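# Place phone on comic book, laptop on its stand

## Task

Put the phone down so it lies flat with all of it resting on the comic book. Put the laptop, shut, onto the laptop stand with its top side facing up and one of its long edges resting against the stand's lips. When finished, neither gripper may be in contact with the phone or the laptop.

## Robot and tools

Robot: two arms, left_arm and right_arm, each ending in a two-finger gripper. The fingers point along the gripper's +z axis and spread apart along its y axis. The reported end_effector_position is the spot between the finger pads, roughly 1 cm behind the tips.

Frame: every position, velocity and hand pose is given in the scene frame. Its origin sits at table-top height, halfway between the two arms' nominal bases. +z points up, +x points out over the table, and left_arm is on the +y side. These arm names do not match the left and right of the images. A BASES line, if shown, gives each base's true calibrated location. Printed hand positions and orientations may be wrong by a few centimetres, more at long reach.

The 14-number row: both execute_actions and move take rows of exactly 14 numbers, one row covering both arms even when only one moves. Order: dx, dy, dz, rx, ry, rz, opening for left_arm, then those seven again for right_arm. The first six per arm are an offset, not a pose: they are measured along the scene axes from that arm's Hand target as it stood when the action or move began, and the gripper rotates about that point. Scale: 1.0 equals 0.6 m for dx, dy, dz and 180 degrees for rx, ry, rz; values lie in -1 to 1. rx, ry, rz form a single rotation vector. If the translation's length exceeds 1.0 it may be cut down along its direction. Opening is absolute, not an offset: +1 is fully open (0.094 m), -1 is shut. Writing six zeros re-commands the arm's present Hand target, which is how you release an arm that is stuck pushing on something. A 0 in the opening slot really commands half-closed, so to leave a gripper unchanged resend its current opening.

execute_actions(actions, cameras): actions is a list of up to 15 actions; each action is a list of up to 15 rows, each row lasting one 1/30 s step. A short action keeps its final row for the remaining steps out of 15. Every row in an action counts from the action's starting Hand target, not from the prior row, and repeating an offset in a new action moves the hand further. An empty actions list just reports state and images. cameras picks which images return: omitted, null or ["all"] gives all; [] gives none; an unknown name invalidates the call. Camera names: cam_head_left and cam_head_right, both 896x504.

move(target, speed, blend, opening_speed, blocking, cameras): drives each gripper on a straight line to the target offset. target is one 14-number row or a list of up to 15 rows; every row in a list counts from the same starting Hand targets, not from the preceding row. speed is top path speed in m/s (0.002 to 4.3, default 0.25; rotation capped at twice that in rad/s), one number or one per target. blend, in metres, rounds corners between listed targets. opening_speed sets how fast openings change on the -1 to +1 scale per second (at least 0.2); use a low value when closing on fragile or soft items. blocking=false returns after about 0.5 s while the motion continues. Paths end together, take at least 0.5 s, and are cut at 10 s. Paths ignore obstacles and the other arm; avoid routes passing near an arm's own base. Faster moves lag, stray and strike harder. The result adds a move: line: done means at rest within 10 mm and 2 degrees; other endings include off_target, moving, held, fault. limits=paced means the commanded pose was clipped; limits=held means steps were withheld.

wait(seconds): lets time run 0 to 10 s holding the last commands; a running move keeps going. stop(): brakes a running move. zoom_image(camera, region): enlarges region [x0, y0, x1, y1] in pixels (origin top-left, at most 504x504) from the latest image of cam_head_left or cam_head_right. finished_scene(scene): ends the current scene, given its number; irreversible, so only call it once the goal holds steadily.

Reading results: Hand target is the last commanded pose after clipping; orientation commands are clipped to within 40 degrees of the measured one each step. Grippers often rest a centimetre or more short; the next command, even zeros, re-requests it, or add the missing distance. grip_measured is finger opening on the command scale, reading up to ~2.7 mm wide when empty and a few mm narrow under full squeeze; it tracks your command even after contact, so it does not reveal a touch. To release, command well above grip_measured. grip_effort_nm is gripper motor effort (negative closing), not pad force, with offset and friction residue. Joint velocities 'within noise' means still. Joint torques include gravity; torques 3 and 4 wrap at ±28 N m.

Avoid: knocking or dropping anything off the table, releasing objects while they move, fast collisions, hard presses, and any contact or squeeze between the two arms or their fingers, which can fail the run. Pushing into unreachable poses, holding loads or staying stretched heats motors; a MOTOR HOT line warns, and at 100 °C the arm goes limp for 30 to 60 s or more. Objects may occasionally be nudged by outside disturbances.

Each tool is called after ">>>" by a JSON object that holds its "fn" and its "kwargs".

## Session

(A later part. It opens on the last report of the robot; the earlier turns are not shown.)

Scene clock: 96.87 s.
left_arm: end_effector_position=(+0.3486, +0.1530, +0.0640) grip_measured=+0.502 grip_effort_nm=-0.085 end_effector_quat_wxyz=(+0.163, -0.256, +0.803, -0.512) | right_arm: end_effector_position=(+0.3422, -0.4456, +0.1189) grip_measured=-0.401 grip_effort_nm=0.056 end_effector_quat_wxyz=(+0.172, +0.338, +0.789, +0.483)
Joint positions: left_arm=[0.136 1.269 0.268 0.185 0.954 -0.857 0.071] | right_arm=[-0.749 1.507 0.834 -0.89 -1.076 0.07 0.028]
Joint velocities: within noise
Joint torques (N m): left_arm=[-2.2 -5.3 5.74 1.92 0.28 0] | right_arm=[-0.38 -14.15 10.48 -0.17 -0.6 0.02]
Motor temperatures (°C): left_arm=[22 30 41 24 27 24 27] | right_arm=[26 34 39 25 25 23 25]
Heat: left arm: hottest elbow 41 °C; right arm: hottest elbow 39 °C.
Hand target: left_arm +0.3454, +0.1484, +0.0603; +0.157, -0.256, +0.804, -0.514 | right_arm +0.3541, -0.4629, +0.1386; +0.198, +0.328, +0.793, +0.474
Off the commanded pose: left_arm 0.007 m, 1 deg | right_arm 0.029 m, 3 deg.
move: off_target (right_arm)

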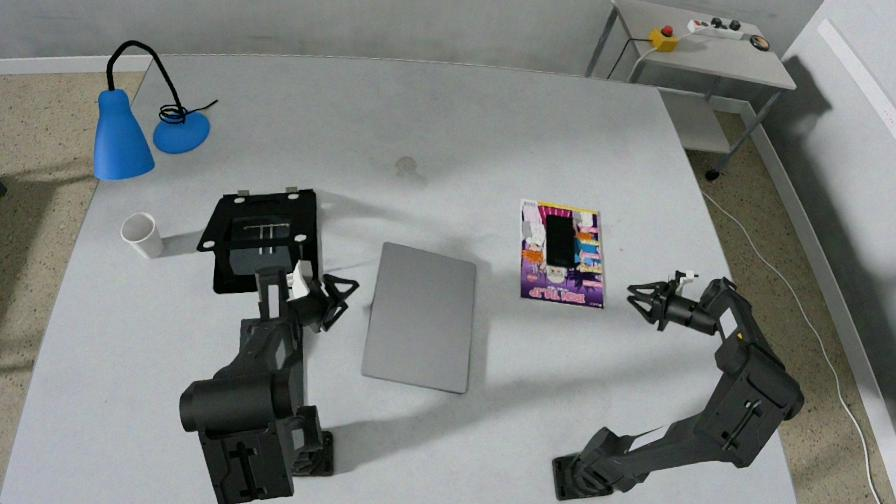

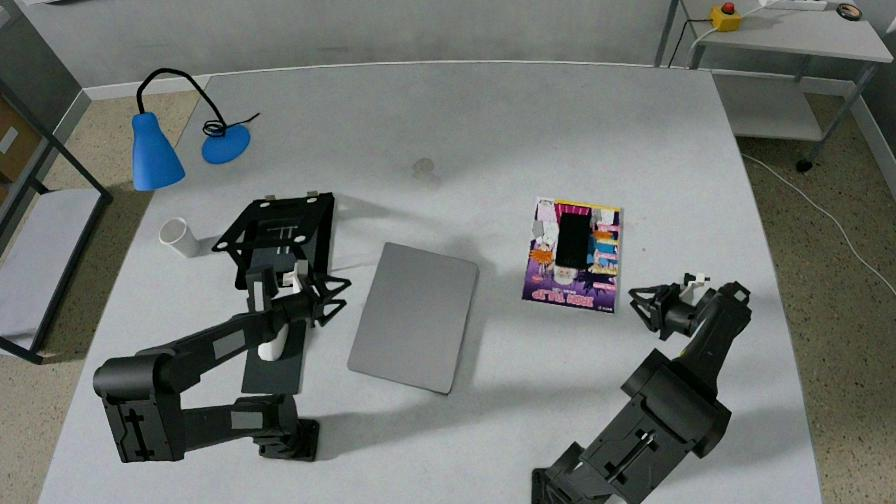

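>>> {"fn": "move", "kwargs": {"target": [0.03,-0.13,-0.005,0,0,0,0.5,0,0,0,0,0,0,-0.4], "speed": 0.08}}

>>> {"fn": "zoom_image", "kwargs": {"camera": "cam_head_left", "region": [300, 220, 480, 390]}}

>>> {"fn": "zoom_image", "kwargs": {"camera": "cam_head_right", "region": [300, 220, 480, 390]}}

Scene clock: 104.40 s.
left_arm: end_effector_position=(+0.3606, +0.0760, +0.0547) grip_measured=+0.502 grip_effort_nm=-0.081 end_effector_quat_wxyz=(+0.156, -0.261, +0.806, -0.509) | right_arm: end_effector_position=(+0.3422, -0.4456, +0.1192) grip_measured=-0.401 grip_effort_nm=0.056 end_effector_quat_wxyz=(+0.173, +0.338, +0.790, +0.482)
Joint positions: left_arm=[-0.191 1.381 0.261 0.516 0.701 -1.168 0.071] | right_arm=[-0.749 1.507 0.834 -0.89 -1.076 0.07 0.028]
Joint velocities: within noise
Joint torques (N m): left_arm=[-2.14 -6.65 6.5 2.41 0.1 -0.05] | right_arm=[-0.44 -14.15 10.51 -0.17 -0.6 0.02]
Motor temperatures (°C): left_arm=[22 29 41 24 27 24 27] | right_arm=[26 34 41 25 25 23 25]
Heat: left arm: hottest elbow 41 °C; right arm: hottest elbow 41 °C.
Hand target: left_arm +0.3633, +0.0704, +0.0572; +0.157, -0.256, +0.804, -0.514 | right_arm +0.3541, -0.4629, +0.1386; +0.198, +0.328, +0.793, +0.474
Off the commanded pose: left_arm 0.007 m, 1 deg | right_arm 0.029 m, 3 deg.
move: off_target (right_arm)

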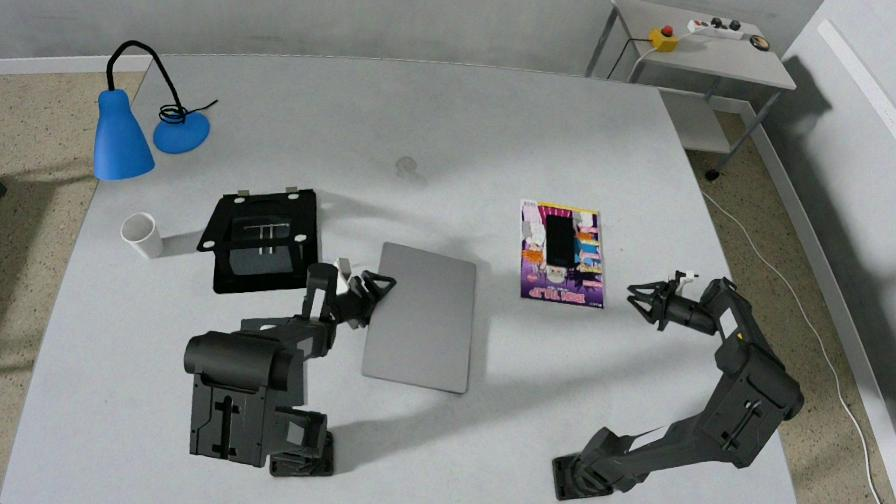

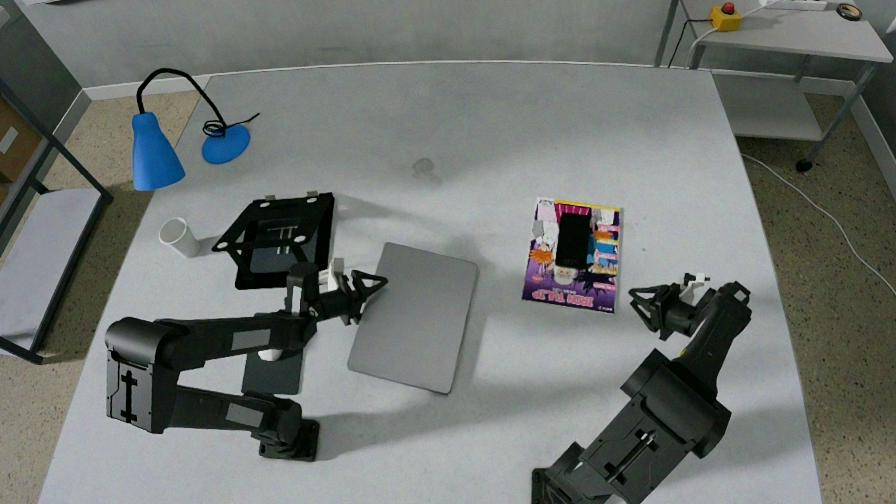

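Scaled by 2.800.

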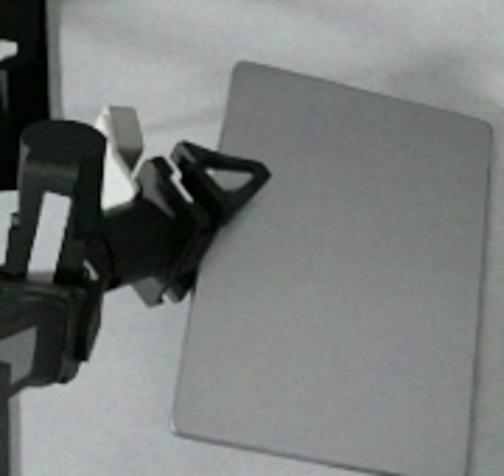

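Scaled by 2.800.

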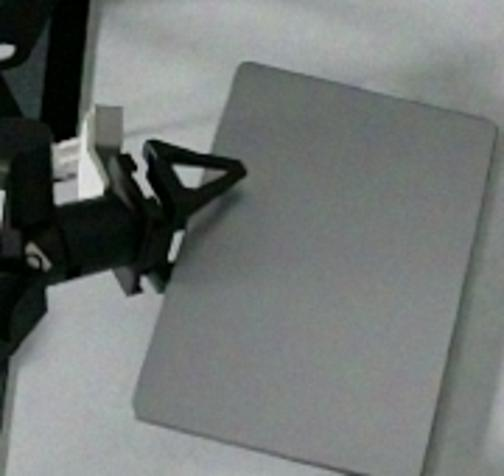

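>>> {"fn": "move", "kwargs": {"target": [[-0.025,-0.005,0.0,0,0,0,0.15,0,0,0,0,0,0,-0.4],[-0.025,-0.005,0.012,-0.064,-0.044,0,0.1,0,0,0,0,0,0,-0.4]], "speed": 0.08, "opening_speed": 0.8}}

>>> {"fn": "zoom_image", "kwargs": {"camera": "cam_head_left", "region": [300, 220, 480, 400]}}

>>> {"fn": "zoom_image", "kwargs": {"camera": "cam_head_right", "region": [300, 220, 480, 400]}}

Scene clock: 110.57 s.
left_arm: end_effector_position=(+0.3438, +0.0660, +0.0554) grip_measured=+0.103 grip_effort_nm=-0.125 end_effector_quat_wxyz=(+0.175, -0.237, +0.745, -0.598) | right_arm: end_effector_position=(+0.3422, -0.4456, +0.1192) grip_measured=-0.401 grip_effort_nm=0.051 end_effector_quat_wxyz=(+0.173, +0.338, +0.790, +0.482)
Joint positions: left_arm=[-0.197 1.688 0.166 1.201 0.783 -1.365 0.052] | right_arm=[-0.749 1.507 0.834 -0.89 -1.076 0.07 0.028]
Joint velocities: within noise
Joint torques (N m): left_arm=[-0.97 -9.17 2.45 3.11 0.22 -0.11] | right_arm=[-0.38 -14.1 10.51 -0.16 -0.6 0.02]
Motor temperatures (°C): left_arm=[22 29 40 24 27 24 27] | right_arm=[26 35 42 25 25 23 25]
Heat: left arm: hottest elbow 40 °C; right arm: hottest elbow 42 °C.
Hand target: left_arm +0.3483, +0.0674, +0.0644; +0.186, -0.234, +0.735, -0.608 | right_arm +0.3541, -0.4629, +0.1386; +0.198, +0.327, +0.793, +0.474
Off the commanded pose: left_arm 0.010 m, 2 deg | right_arm 0.029 m, 3 deg.
move: off_target (right_arm)

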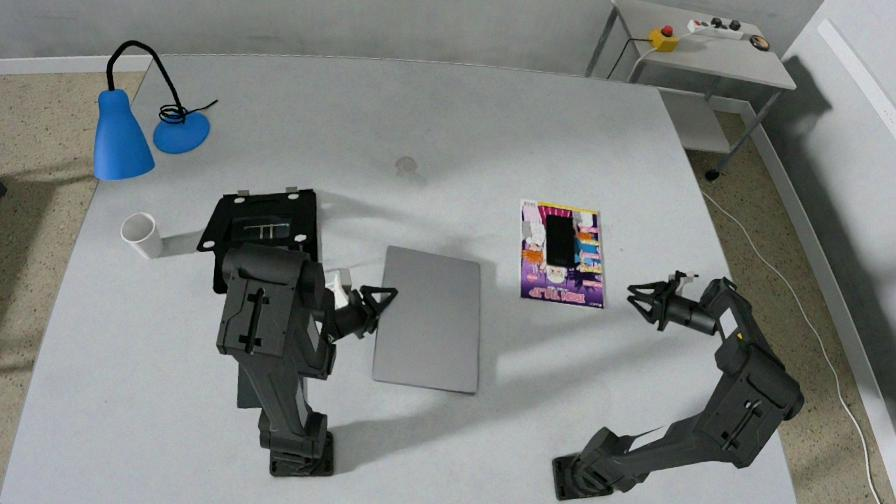

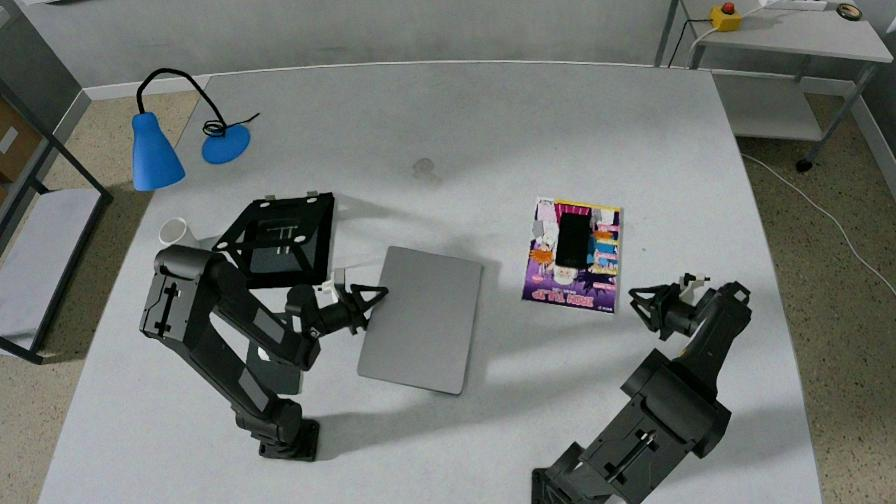

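Scaled by 2.800.

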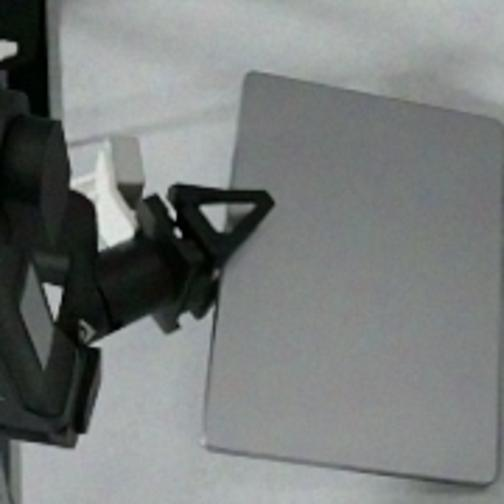

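Scaled by 2.800.

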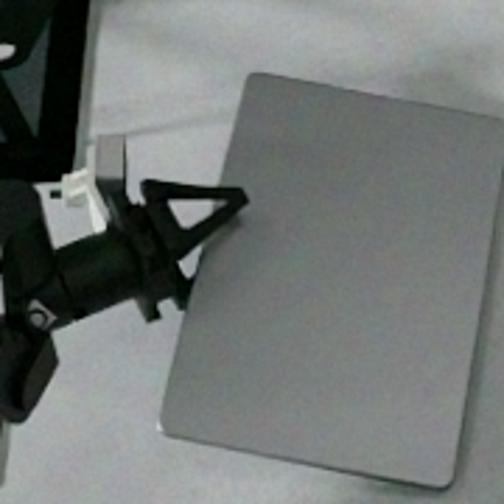

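>>> {"fn": "move", "kwargs": {"target": [0,0,0,0,0,0,-0.9,0,0,0,0,0,0,-0.4], "speed": 0.05, "opening_speed": 0.35}}

>>> {"fn": "zoom_image", "kwargs": {"camera": "cam_head_left", "region": [300, 220, 500, 400]}}

>>> {"fn": "zoom_image", "kwargs": {"camera": "cam_head_right", "region": [300, 220, 500, 400]}}

Scene clock: 115.57 s.
left_arm: end_effector_position=(+0.3435, +0.0662, +0.0553) grip_measured=-0.585 grip_effort_nm=-1.004 end_effector_quat_wxyz=(+0.194, -0.215, +0.750, -0.594) | right_arm: end_effector_position=(+0.3422, -0.4456, +0.1192) grip_measured=-0.401 grip_effort_nm=0.056 end_effector_quat_wxyz=(+0.173, +0.338, +0.790, +0.482)
Joint positions: left_arm=[-0.196 1.699 0.165 1.222 0.784 -1.309 0.02] | right_arm=[-0.749 1.507 0.834 -0.89 -1.076 0.07 0.028]
Joint velocities: within noise
Joint torques (N m): left_arm=[-1.03 -10.58 2.56 2.29 0.2 -0.68] | right_arm=[-0.44 -14.15 10.48 -0.17 -0.6 0.02]
Motor temperatures (°C): left_arm=[22 28 39 24 27 24 27] | right_arm=[26 35 42 25 25 23 25]
Heat: left arm: hottest elbow 39 °C; right arm: hottest elbow 42 °C.
Hand target: left_arm +0.3483, +0.0674, +0.0645; +0.186, -0.234, +0.735, -0.608 | right_arm +0.3541, -0.4629, +0.1386; +0.198, +0.327, +0.793, +0.474
Off the commanded pose: left_arm 0.010 m, 3 deg | right_arm 0.029 m, 3 deg.
move: off_target (left_arm, right_arm)

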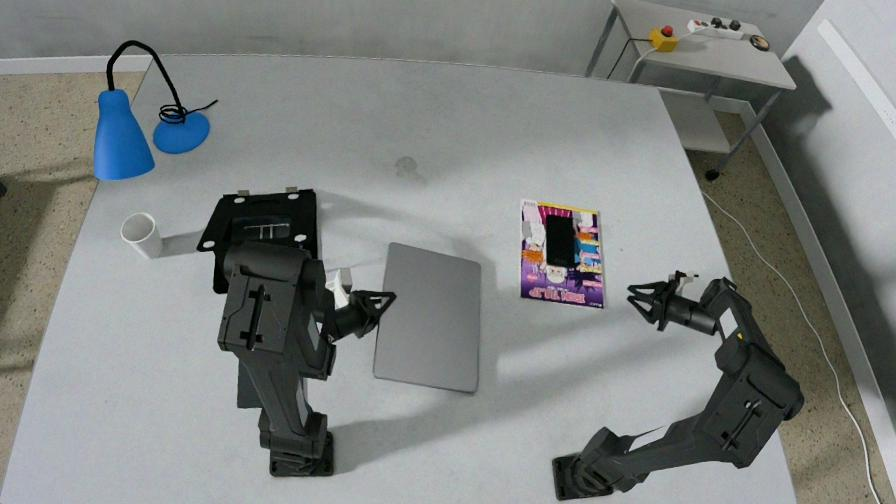

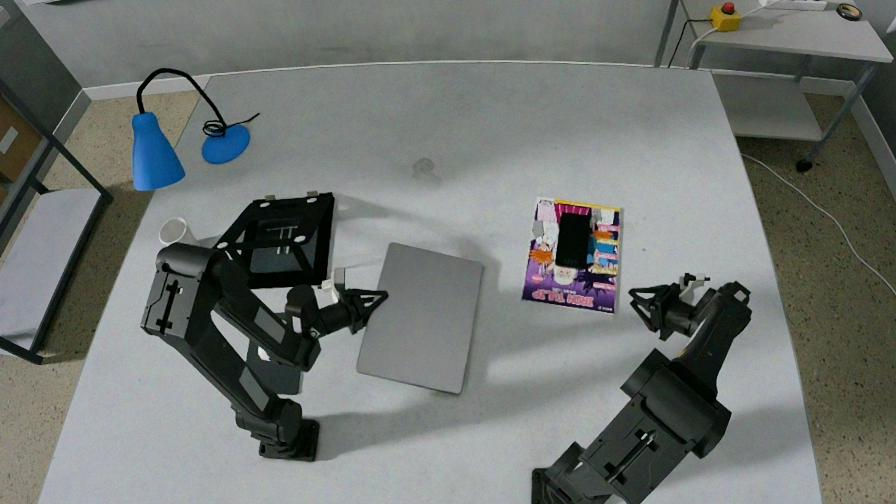

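Scaled by 2.520.

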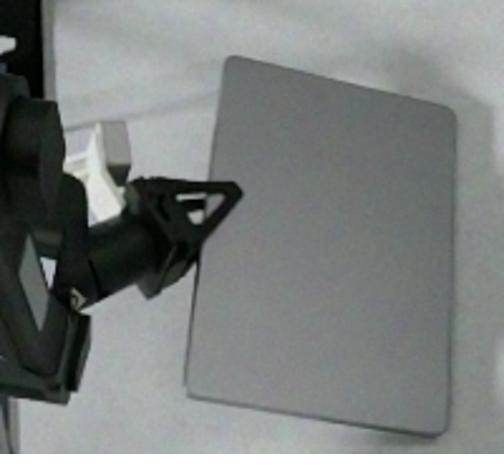

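Scaled by 2.520.

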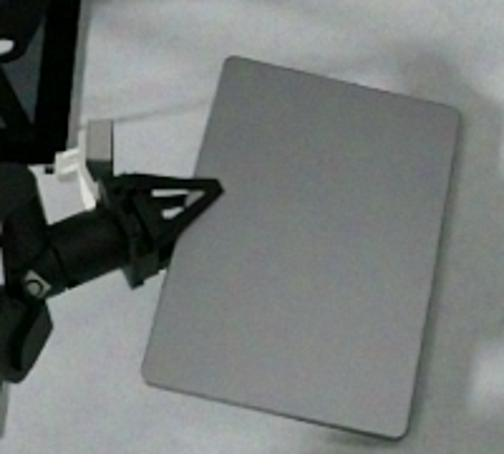

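>>> {"fn": "move", "kwargs": {"target": [[0.08,-0.05,0.1,0,0,0,-0.9,0,0,0,0,0,0,-0.4],[0.22,-0.1,0.17,0,0,0,-0.9,0,0,0,0,0,0,-0.4]], "speed": 0.12}}

>>> {"fn": "zoom_image", "kwargs": {"camera": "cam_head_left", "region": [280, 190, 540, 400]}}

Scene clock: 123.60 s.
left_arm: end_effector_position=(+0.4332, +0.0299, +0.1007) grip_measured=-0.601 grip_effort_nm=-1.009 end_effector_quat_wxyz=(+0.161, -0.252, +0.773, -0.559) | right_arm: end_effector_position=(+0.3422, -0.4456, +0.1192) grip_measured=-0.401 grip_effort_nm=0.056 end_effector_quat_wxyz=(+0.173, +0.338, +0.790, +0.482)
Joint positions: left_arm=[-0.274 1.48 0.455 0.595 0.683 -1.323 0.019] | right_arm=[-0.749 1.507 0.834 -0.89 -1.076 0.07 0.028]
Joint velocities: within noise
Joint torques (N m): left_arm=[-2.84 -12.81 17.2 2.81 0.68 -0.82] | right_arm=[-0.44 -14.1 10.48 -0.14 -0.6 0.02]
Motor temperatures (°C): left_arm=[22 28 39 24 27 24 28] | right_arm=[26 35 43 25 25 23 25]
Heat: left arm: hottest elbow 39 °C; right arm: hottest elbow 43 °C.
Hand target: left_arm +0.4804, +0.0075, +0.1664; +0.186, -0.234, +0.735, -0.608 | right_arm +0.3541, -0.4629, +0.1386; +0.198, +0.327, +0.793, +0.474
Off the commanded pose: left_arm 0.084 m, 8 deg | right_arm 0.029 m, 3 deg.
move: off_target (left_arm, right_arm)

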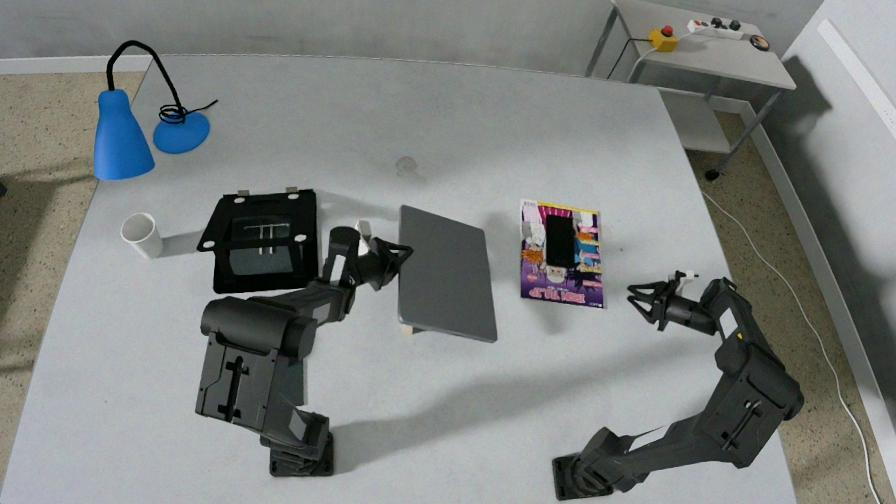

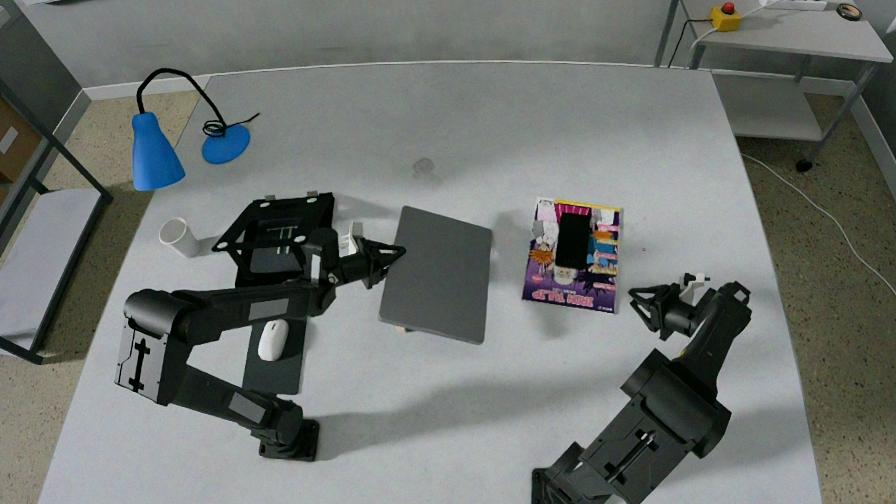

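Scaled by 1.938.

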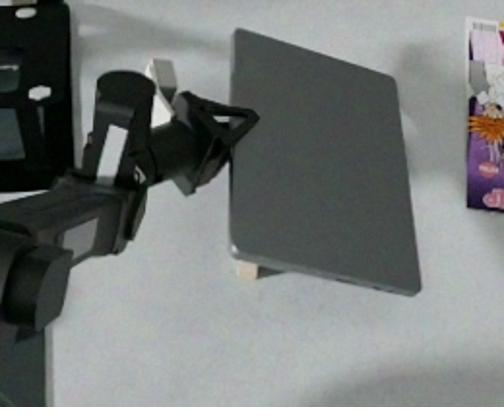

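>>> {"fn": "move", "kwargs": {"target": [[0.12,0.0,0.1,0,0,0,-0.9,0,0,0,0,0,0,-0.4],[0.15,0.0,0.22,-0.03,-0.02,0,-0.9,0,0,0,0,0,0,-0.4]], "speed": 0.12}}

>>> {"fn": "zoom_image", "kwargs": {"camera": "cam_head_left", "region": [280, 150, 540, 360]}}

Scene clock: 127.90 s.
left_arm: end_effector_position=(+0.5077, +0.0198, +0.1568) grip_measured=-0.607 grip_effort_nm=-1.009 end_effector_quat_wxyz=(+0.124, -0.276, +0.763, -0.571) | right_arm: end_effector_position=(+0.3422, -0.4456, +0.1192) grip_measured=-0.401 grip_effort_nm=0.056 end_effector_quat_wxyz=(+0.173, +0.338, +0.790, +0.482)
Joint positions: left_arm=[-0.242 1.498 0.714 0.338 0.745 -1.391 0.018] | right_arm=[-0.749 1.507 0.834 -0.89 -1.076 0.07 0.028]
Joint velocities: within noise
Joint torques (N m): left_arm=[-0.03 -20.54 23.3 4.33 1.24 -0.9] | right_arm=[-0.38 -14.15 10.47 -0.18 -0.6 0.03]
Motor temperatures (°C): left_arm=[22 28 40 24 28 24 28] | right_arm=[26 35 43 25 25 23 25]
Heat: left arm: hottest elbow 40 °C; right arm: hottest elbow 43 °C.
Hand target: left_arm +0.5704, +0.0075, +0.2984; +0.198, -0.223, +0.700, -0.649 | right_arm +0.3541, -0.4629, +0.1386; +0.198, +0.327, +0.793, +0.474
Off the commanded pose: left_arm 0.155 m, 16 deg | right_arm 0.029 m, 3 deg.
move: off_target (left_arm, right_arm)

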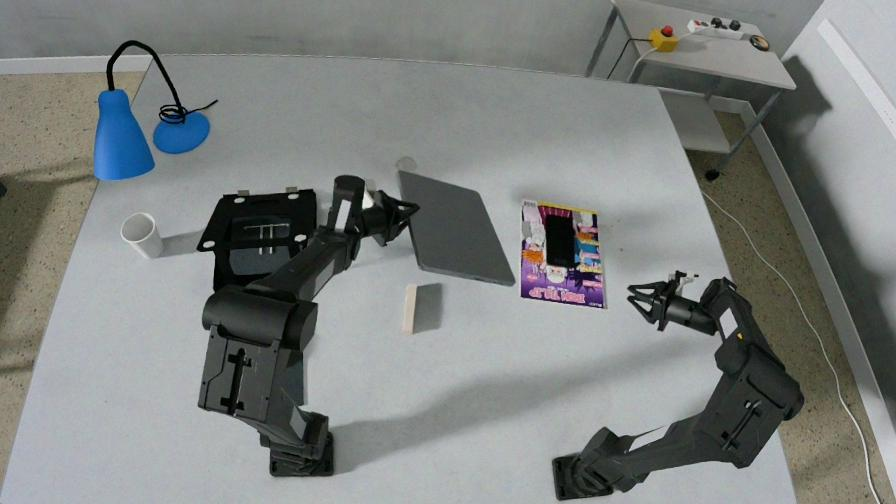

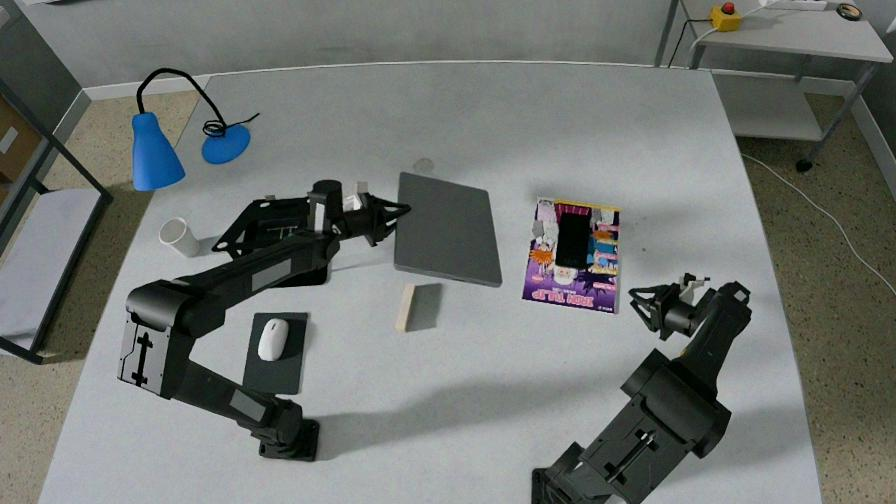

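Scaled by 1.938.

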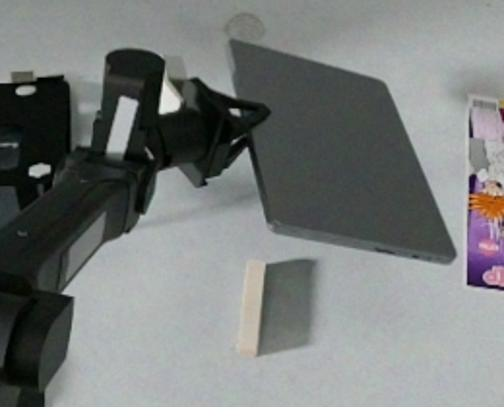

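>>> {"fn": "move", "kwargs": {"target": [[0.03,0.0,0.15,-0.03,-0.02,0,-0.9,0,0,0,0,0,0,-0.4]], "speed": 0.12}}

>>> {"fn": "zoom_image", "kwargs": {"camera": "cam_head_left", "region": [170, 170, 350, 320]}}

>>> {"fn": "zoom_image", "kwargs": {"camera": "cam_head_right", "region": [180, 170, 360, 320]}}

Scene clock: 132.50 s.
left_arm: end_effector_position=(+0.5371, +0.0168, +0.2325) grip_measured=-0.607 grip_effort_nm=-1.009 end_effector_quat_wxyz=(+0.139, -0.273, +0.728, -0.614) | right_arm: end_effector_position=(+0.3422, -0.4456, +0.1192) grip_measured=-0.401 grip_effort_nm=0.051 end_effector_quat_wxyz=(+0.173, +0.338, +0.790, +0.482)
Joint positions: left_arm=[-0.231 1.449 0.819 0.338 0.766 -1.502 0.018] | right_arm=[-0.749 1.507 0.834 -0.89 -1.076 0.07 0.028]
Joint velocities: within noise
Joint torques (N m): left_arm=[-0.62 -20.19 25.83 4.16 0.84 -0.93] | right_arm=[-0.44 -14.1 10.48 -0.17 -0.59 0.02]
Motor temperatures (°C): left_arm=[22 29 43 24 28 24 28] | right_arm=[26 35 43 25 25 23 25]
Heat: left arm: hottest elbow 43 °C; right arm: hottest elbow 43 °C.
Hand target: left_arm +0.5883, +0.0073, +0.3885; +0.209, -0.212, +0.662, -0.688 | right_arm +0.3541, -0.4629, +0.1386; +0.198, +0.327, +0.793, +0.474
Off the commanded pose: left_arm 0.164 m, 16 deg | right_arm 0.029 m, 3 deg.
move: off_target (left_arm, right_arm)

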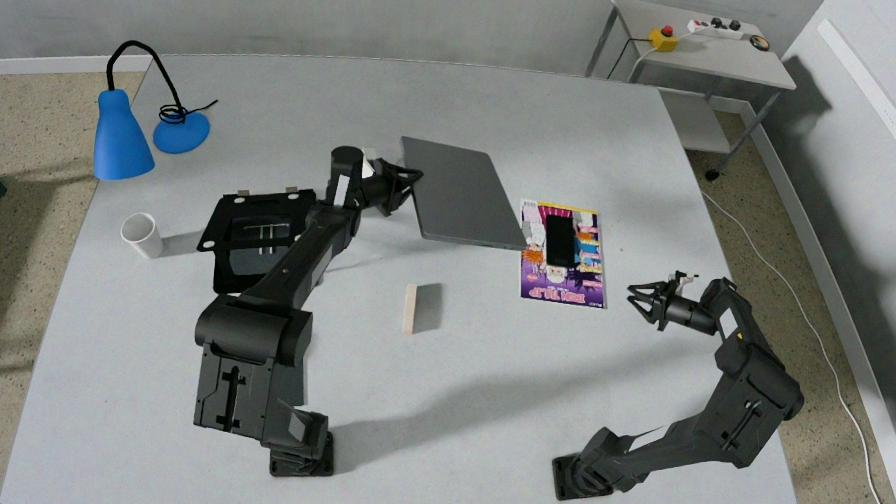

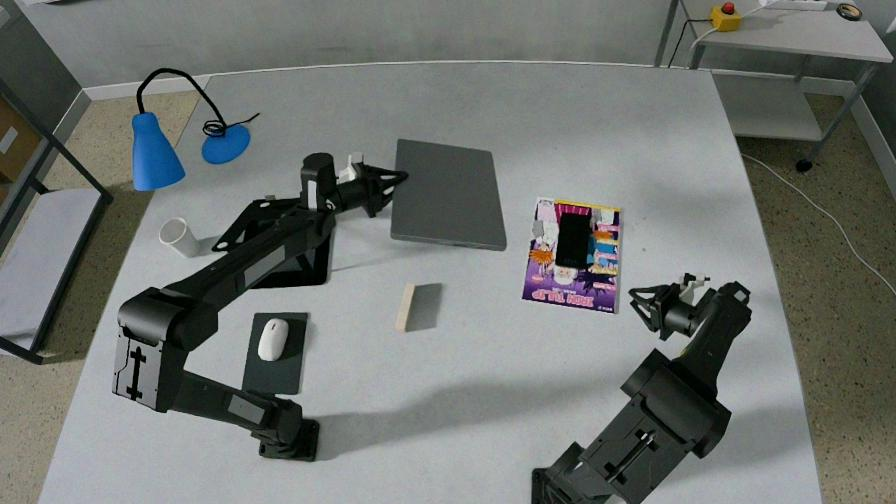

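Scaled by 2.800.

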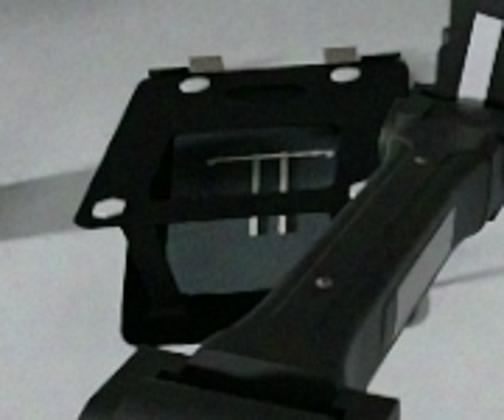

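Scaled by 2.800.

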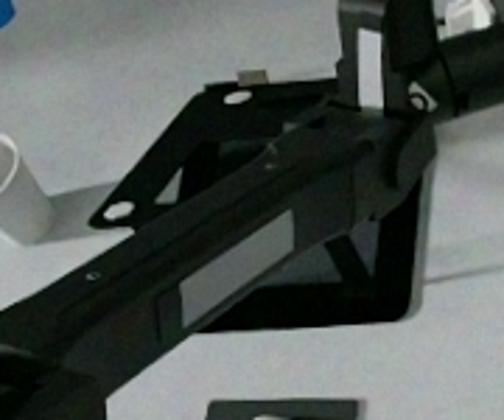

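>>> {"fn": "move", "kwargs": {"target": [[-0.05,0.3,0.04,0.072,0.025,0.261,-0.9,0,0,0,0,0,0,-0.4],[-0.164,0.613,-0.014,0.144,0.051,0.522,-0.9,0,0,0,0,0,0,-0.4]], "speed": 0.22, "blend": 0.05}}

>>> {"fn": "zoom_image", "kwargs": {"camera": "cam_head_left", "region": [150, 130, 350, 320]}}

>>> {"fn": "zoom_image", "kwargs": {"camera": "cam_head_right", "region": [150, 130, 350, 320]}}

Scene clock: 153.57 s.
left_arm: end_effector_position=(+0.4815, +0.3693, +0.2679) grip_measured=-0.613 grip_effort_nm=-1.009 end_effector_quat_wxyz=(-0.554, +0.629, -0.543, +0.060) | right_arm: end_effector_position=(+0.3422, -0.4456, +0.1192) grip_measured=-0.401 grip_effort_nm=0.056 end_effector_quat_wxyz=(+0.173, +0.338, +0.790, +0.482)
Joint positions: left_arm=[0.027 1.1 0.751 -0.142 -0.634 -1.274 0.018] | right_arm=[-0.749 1.507 0.834 -0.89 -1.076 0.07 0.028]
Joint velocities: within noise
Joint torques (N m): left_arm=[-0.97 -17.85 17.52 5.49 -0.72 -0.44] | right_arm=[-0.44 -14.1 10.48 -0.14 -0.59 0.03]
Motor temperatures (°C): left_arm=[22 29 55 25 28 25 29] | right_arm=[26 35 44 25 25 23 25]
Heat: left arm: hottest elbow 55 °C; right arm: hottest elbow 44 °C.
Hand target: left_arm +0.4898, +0.3753, +0.3801; -0.631, +0.625, -0.433, +0.154 | right_arm +0.3541, -0.4629, +0.1385; +0.198, +0.327, +0.793, +0.474
Off the commanded pose: left_arm 0.113 m, 19 deg | right_arm 0.029 m, 3 deg.
move: off_target (left_arm, right_arm)

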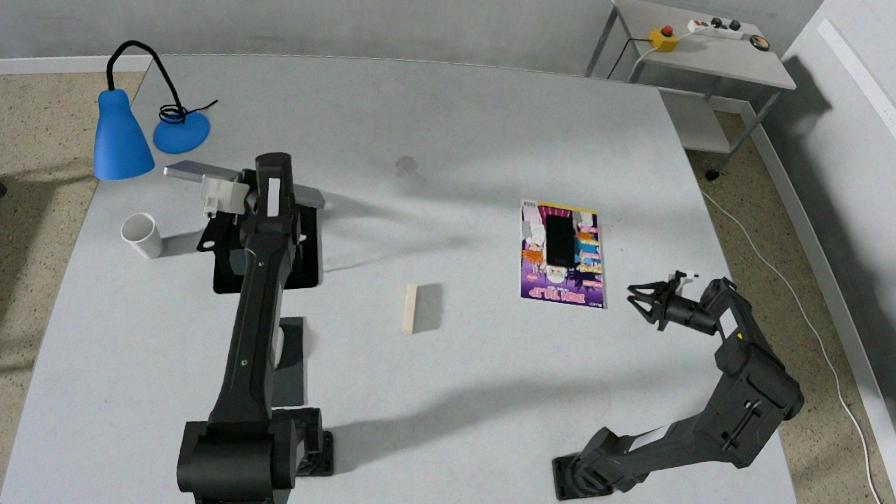

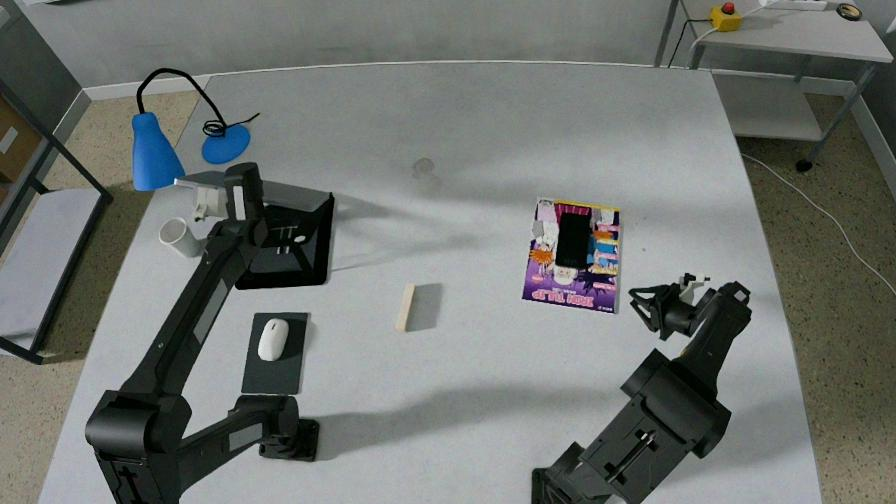

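Scaled by 2.520.

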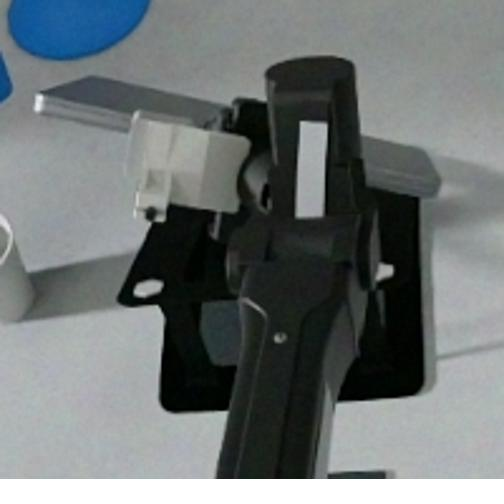

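Scaled by 2.520.

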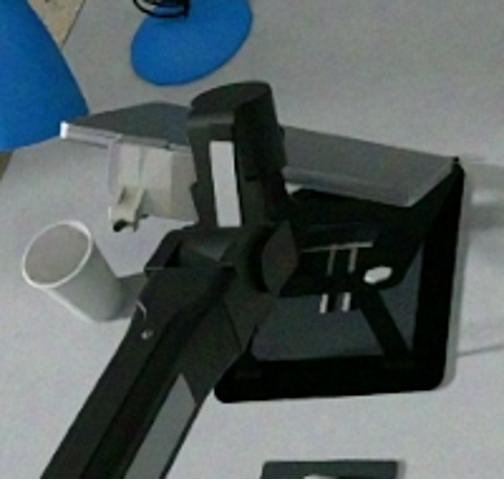

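>>> {"fn": "move", "kwargs": {"target": [-0.085,-0.015,-0.03,-0.071,-0.069,0.057,-0.9,0,0,0,0,0,0,-0.4], "speed": 0.15}}

>>> {"fn": "zoom_image", "kwargs": {"camera": "cam_head_left", "region": [150, 130, 350, 320]}}

>>> {"fn": "zoom_image", "kwargs": {"camera": "cam_head_right", "region": [150, 130, 350, 320]}}

Scene clock: 163.57 s.
left_arm: end_effector_position=(+0.4341, +0.3718, +0.2643) grip_measured=-0.614 grip_effort_nm=-1.004 end_effector_quat_wxyz=(-0.568, +0.714, -0.396, +0.101) | right_arm: end_effector_position=(+0.3422, -0.4456, +0.1192) grip_measured=-0.401 grip_effort_nm=0.061 end_effector_quat_wxyz=(+0.173, +0.338, +0.790, +0.482)
Joint positions: left_arm=[-0.016 1.007 0.662 -0.159 -0.809 -1.621 0.018] | right_arm=[-0.749 1.507 0.834 -0.89 -1.076 0.07 0.028]
Joint velocities: within noise
Joint torques (N m): left_arm=[-2.43 -15.33 17.57 3.99 -1.18 -0.79] | right_arm=[-0.44 -14.04 10.45 -0.16 -0.6 0.02]
Motor temperatures (°C): left_arm=[22 29 54 25 28 24 29] | right_arm=[26 35 45 25 25 23 25]
Heat: left arm: hottest elbow 54 °C; right arm: hottest elbow 45 °C.
Hand target: left_arm +0.4388, +0.3663, +0.3622; -0.612, +0.707, -0.285, +0.211 | right_arm +0.3541, -0.4629, +0.1385; +0.198, +0.327, +0.793, +0.474
Off the commanded pose: left_arm 0.098 m, 19 deg | right_arm 0.029 m, 3 deg.
move: off_target (left_arm, right_arm)

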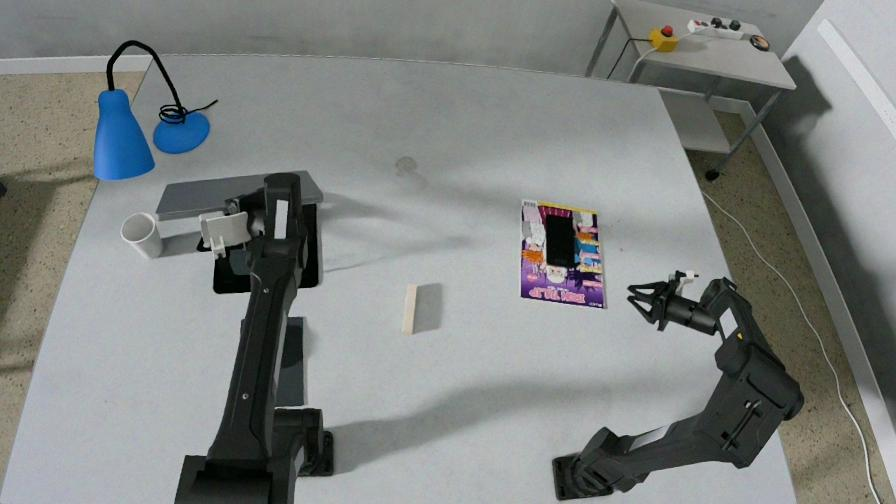

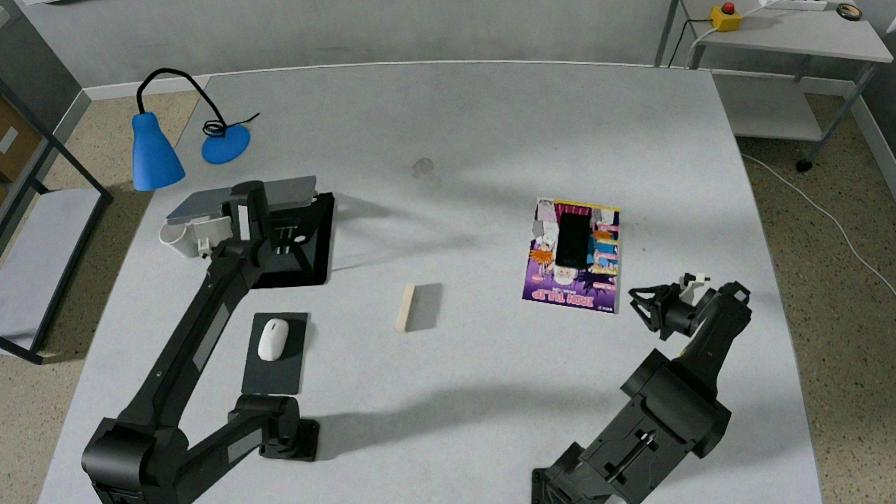

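Scaled by 2.520.

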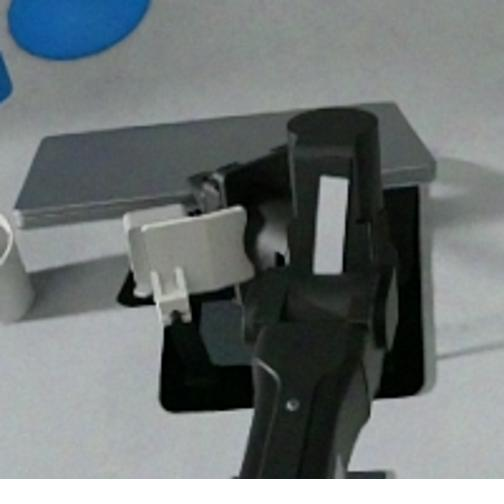

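Scaled by 2.520.

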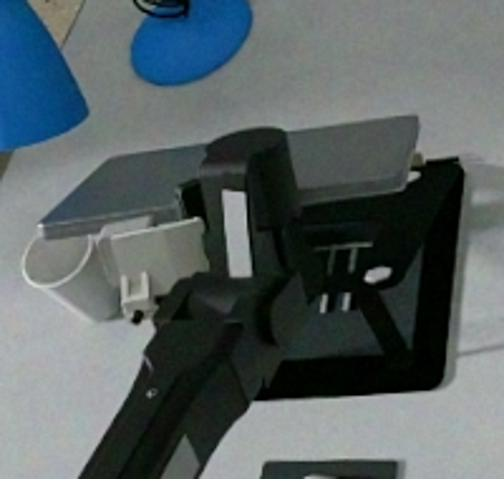

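>>> {"fn": "move", "kwargs": {"target": [0.01,-0.03,-0.13,0.0,0.0,-0.015,-0.9,0,0,0,0,0,0,-0.4], "speed": 0.12}}

>>> {"fn": "zoom_image", "kwargs": {"camera": "cam_head_left", "region": [150, 130, 350, 320]}}

>>> {"fn": "zoom_image", "kwargs": {"camera": "cam_head_right", "region": [150, 130, 350, 320]}}

Scene clock: 175.90 s.
left_arm: end_effector_position=(+0.4202, +0.3517, +0.2025) grip_measured=-0.614 grip_effort_nm=-1.013 end_effector_quat_wxyz=(-0.563, +0.708, -0.409, +0.118) | right_arm: end_effector_position=(+0.3422, -0.4456, +0.1192) grip_measured=-0.401 grip_effort_nm=0.061 end_effector_quat_wxyz=(+0.173, +0.338, +0.790, +0.482)
Joint positions: left_arm=[-0.068 1.04 0.506 0.02 -0.812 -1.643 0.018] | right_arm=[-0.749 1.507 0.834 -0.89 -1.076 0.07 0.028]
Joint velocities: within noise
Joint torques (N m): left_arm=[-2.67 -11.63 16.34 5.96 -1.19 -0.64] | right_arm=[-0.44 -14.1 10.47 -0.14 -0.6 0.02]
Motor temperatures (°C): left_arm=[22 29 54 25 29 25 29] | right_arm=[26 36 45 25 25 23 25]
Heat: left arm: hottest elbow 54 °C; right arm: hottest elbow 45 °C.
Hand target: left_arm +0.4448, +0.3482, +0.2842; -0.607, +0.700, -0.302, +0.225 | right_arm +0.3541, -0.4629, +0.1385; +0.198, +0.327, +0.793, +0.474
Off the commanded pose: left_arm 0.085 m, 18 deg | right_arm 0.029 m, 3 deg.
move: off_target (left_arm, right_arm)

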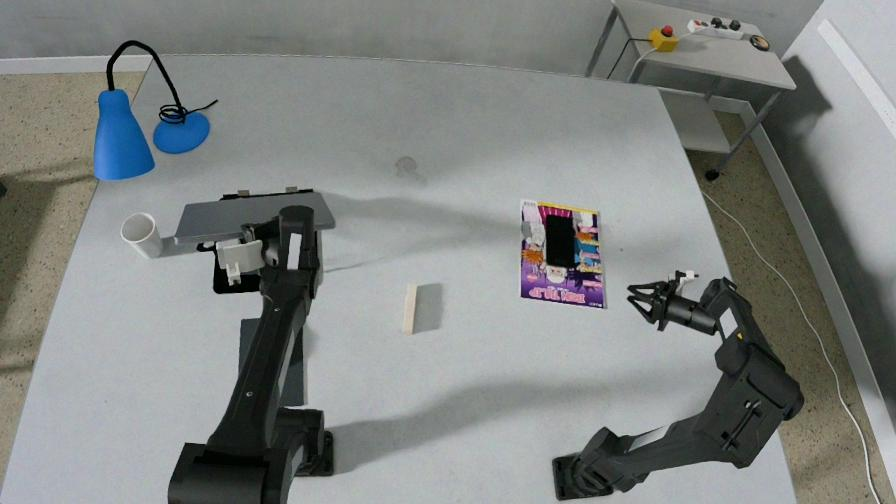

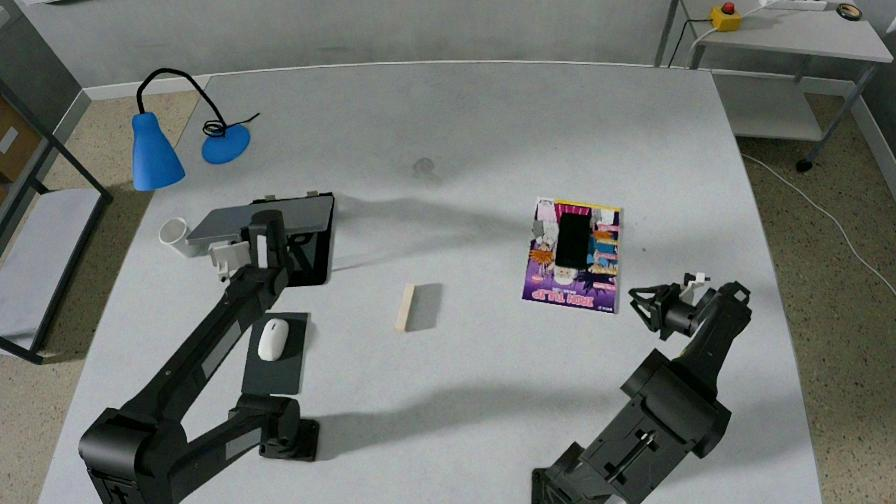

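Scaled by 2.520.

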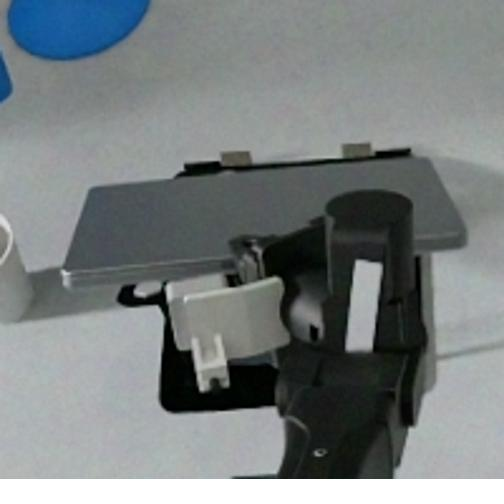

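Scaled by 2.520.

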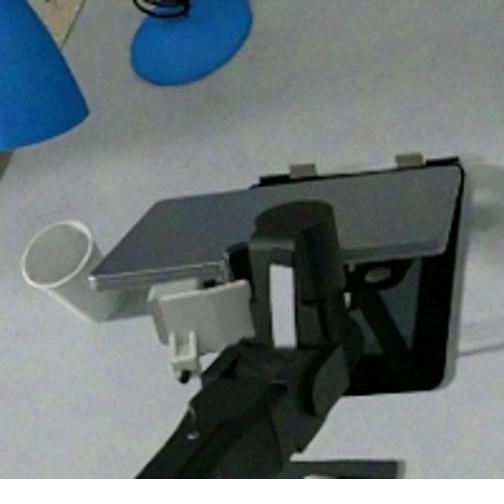

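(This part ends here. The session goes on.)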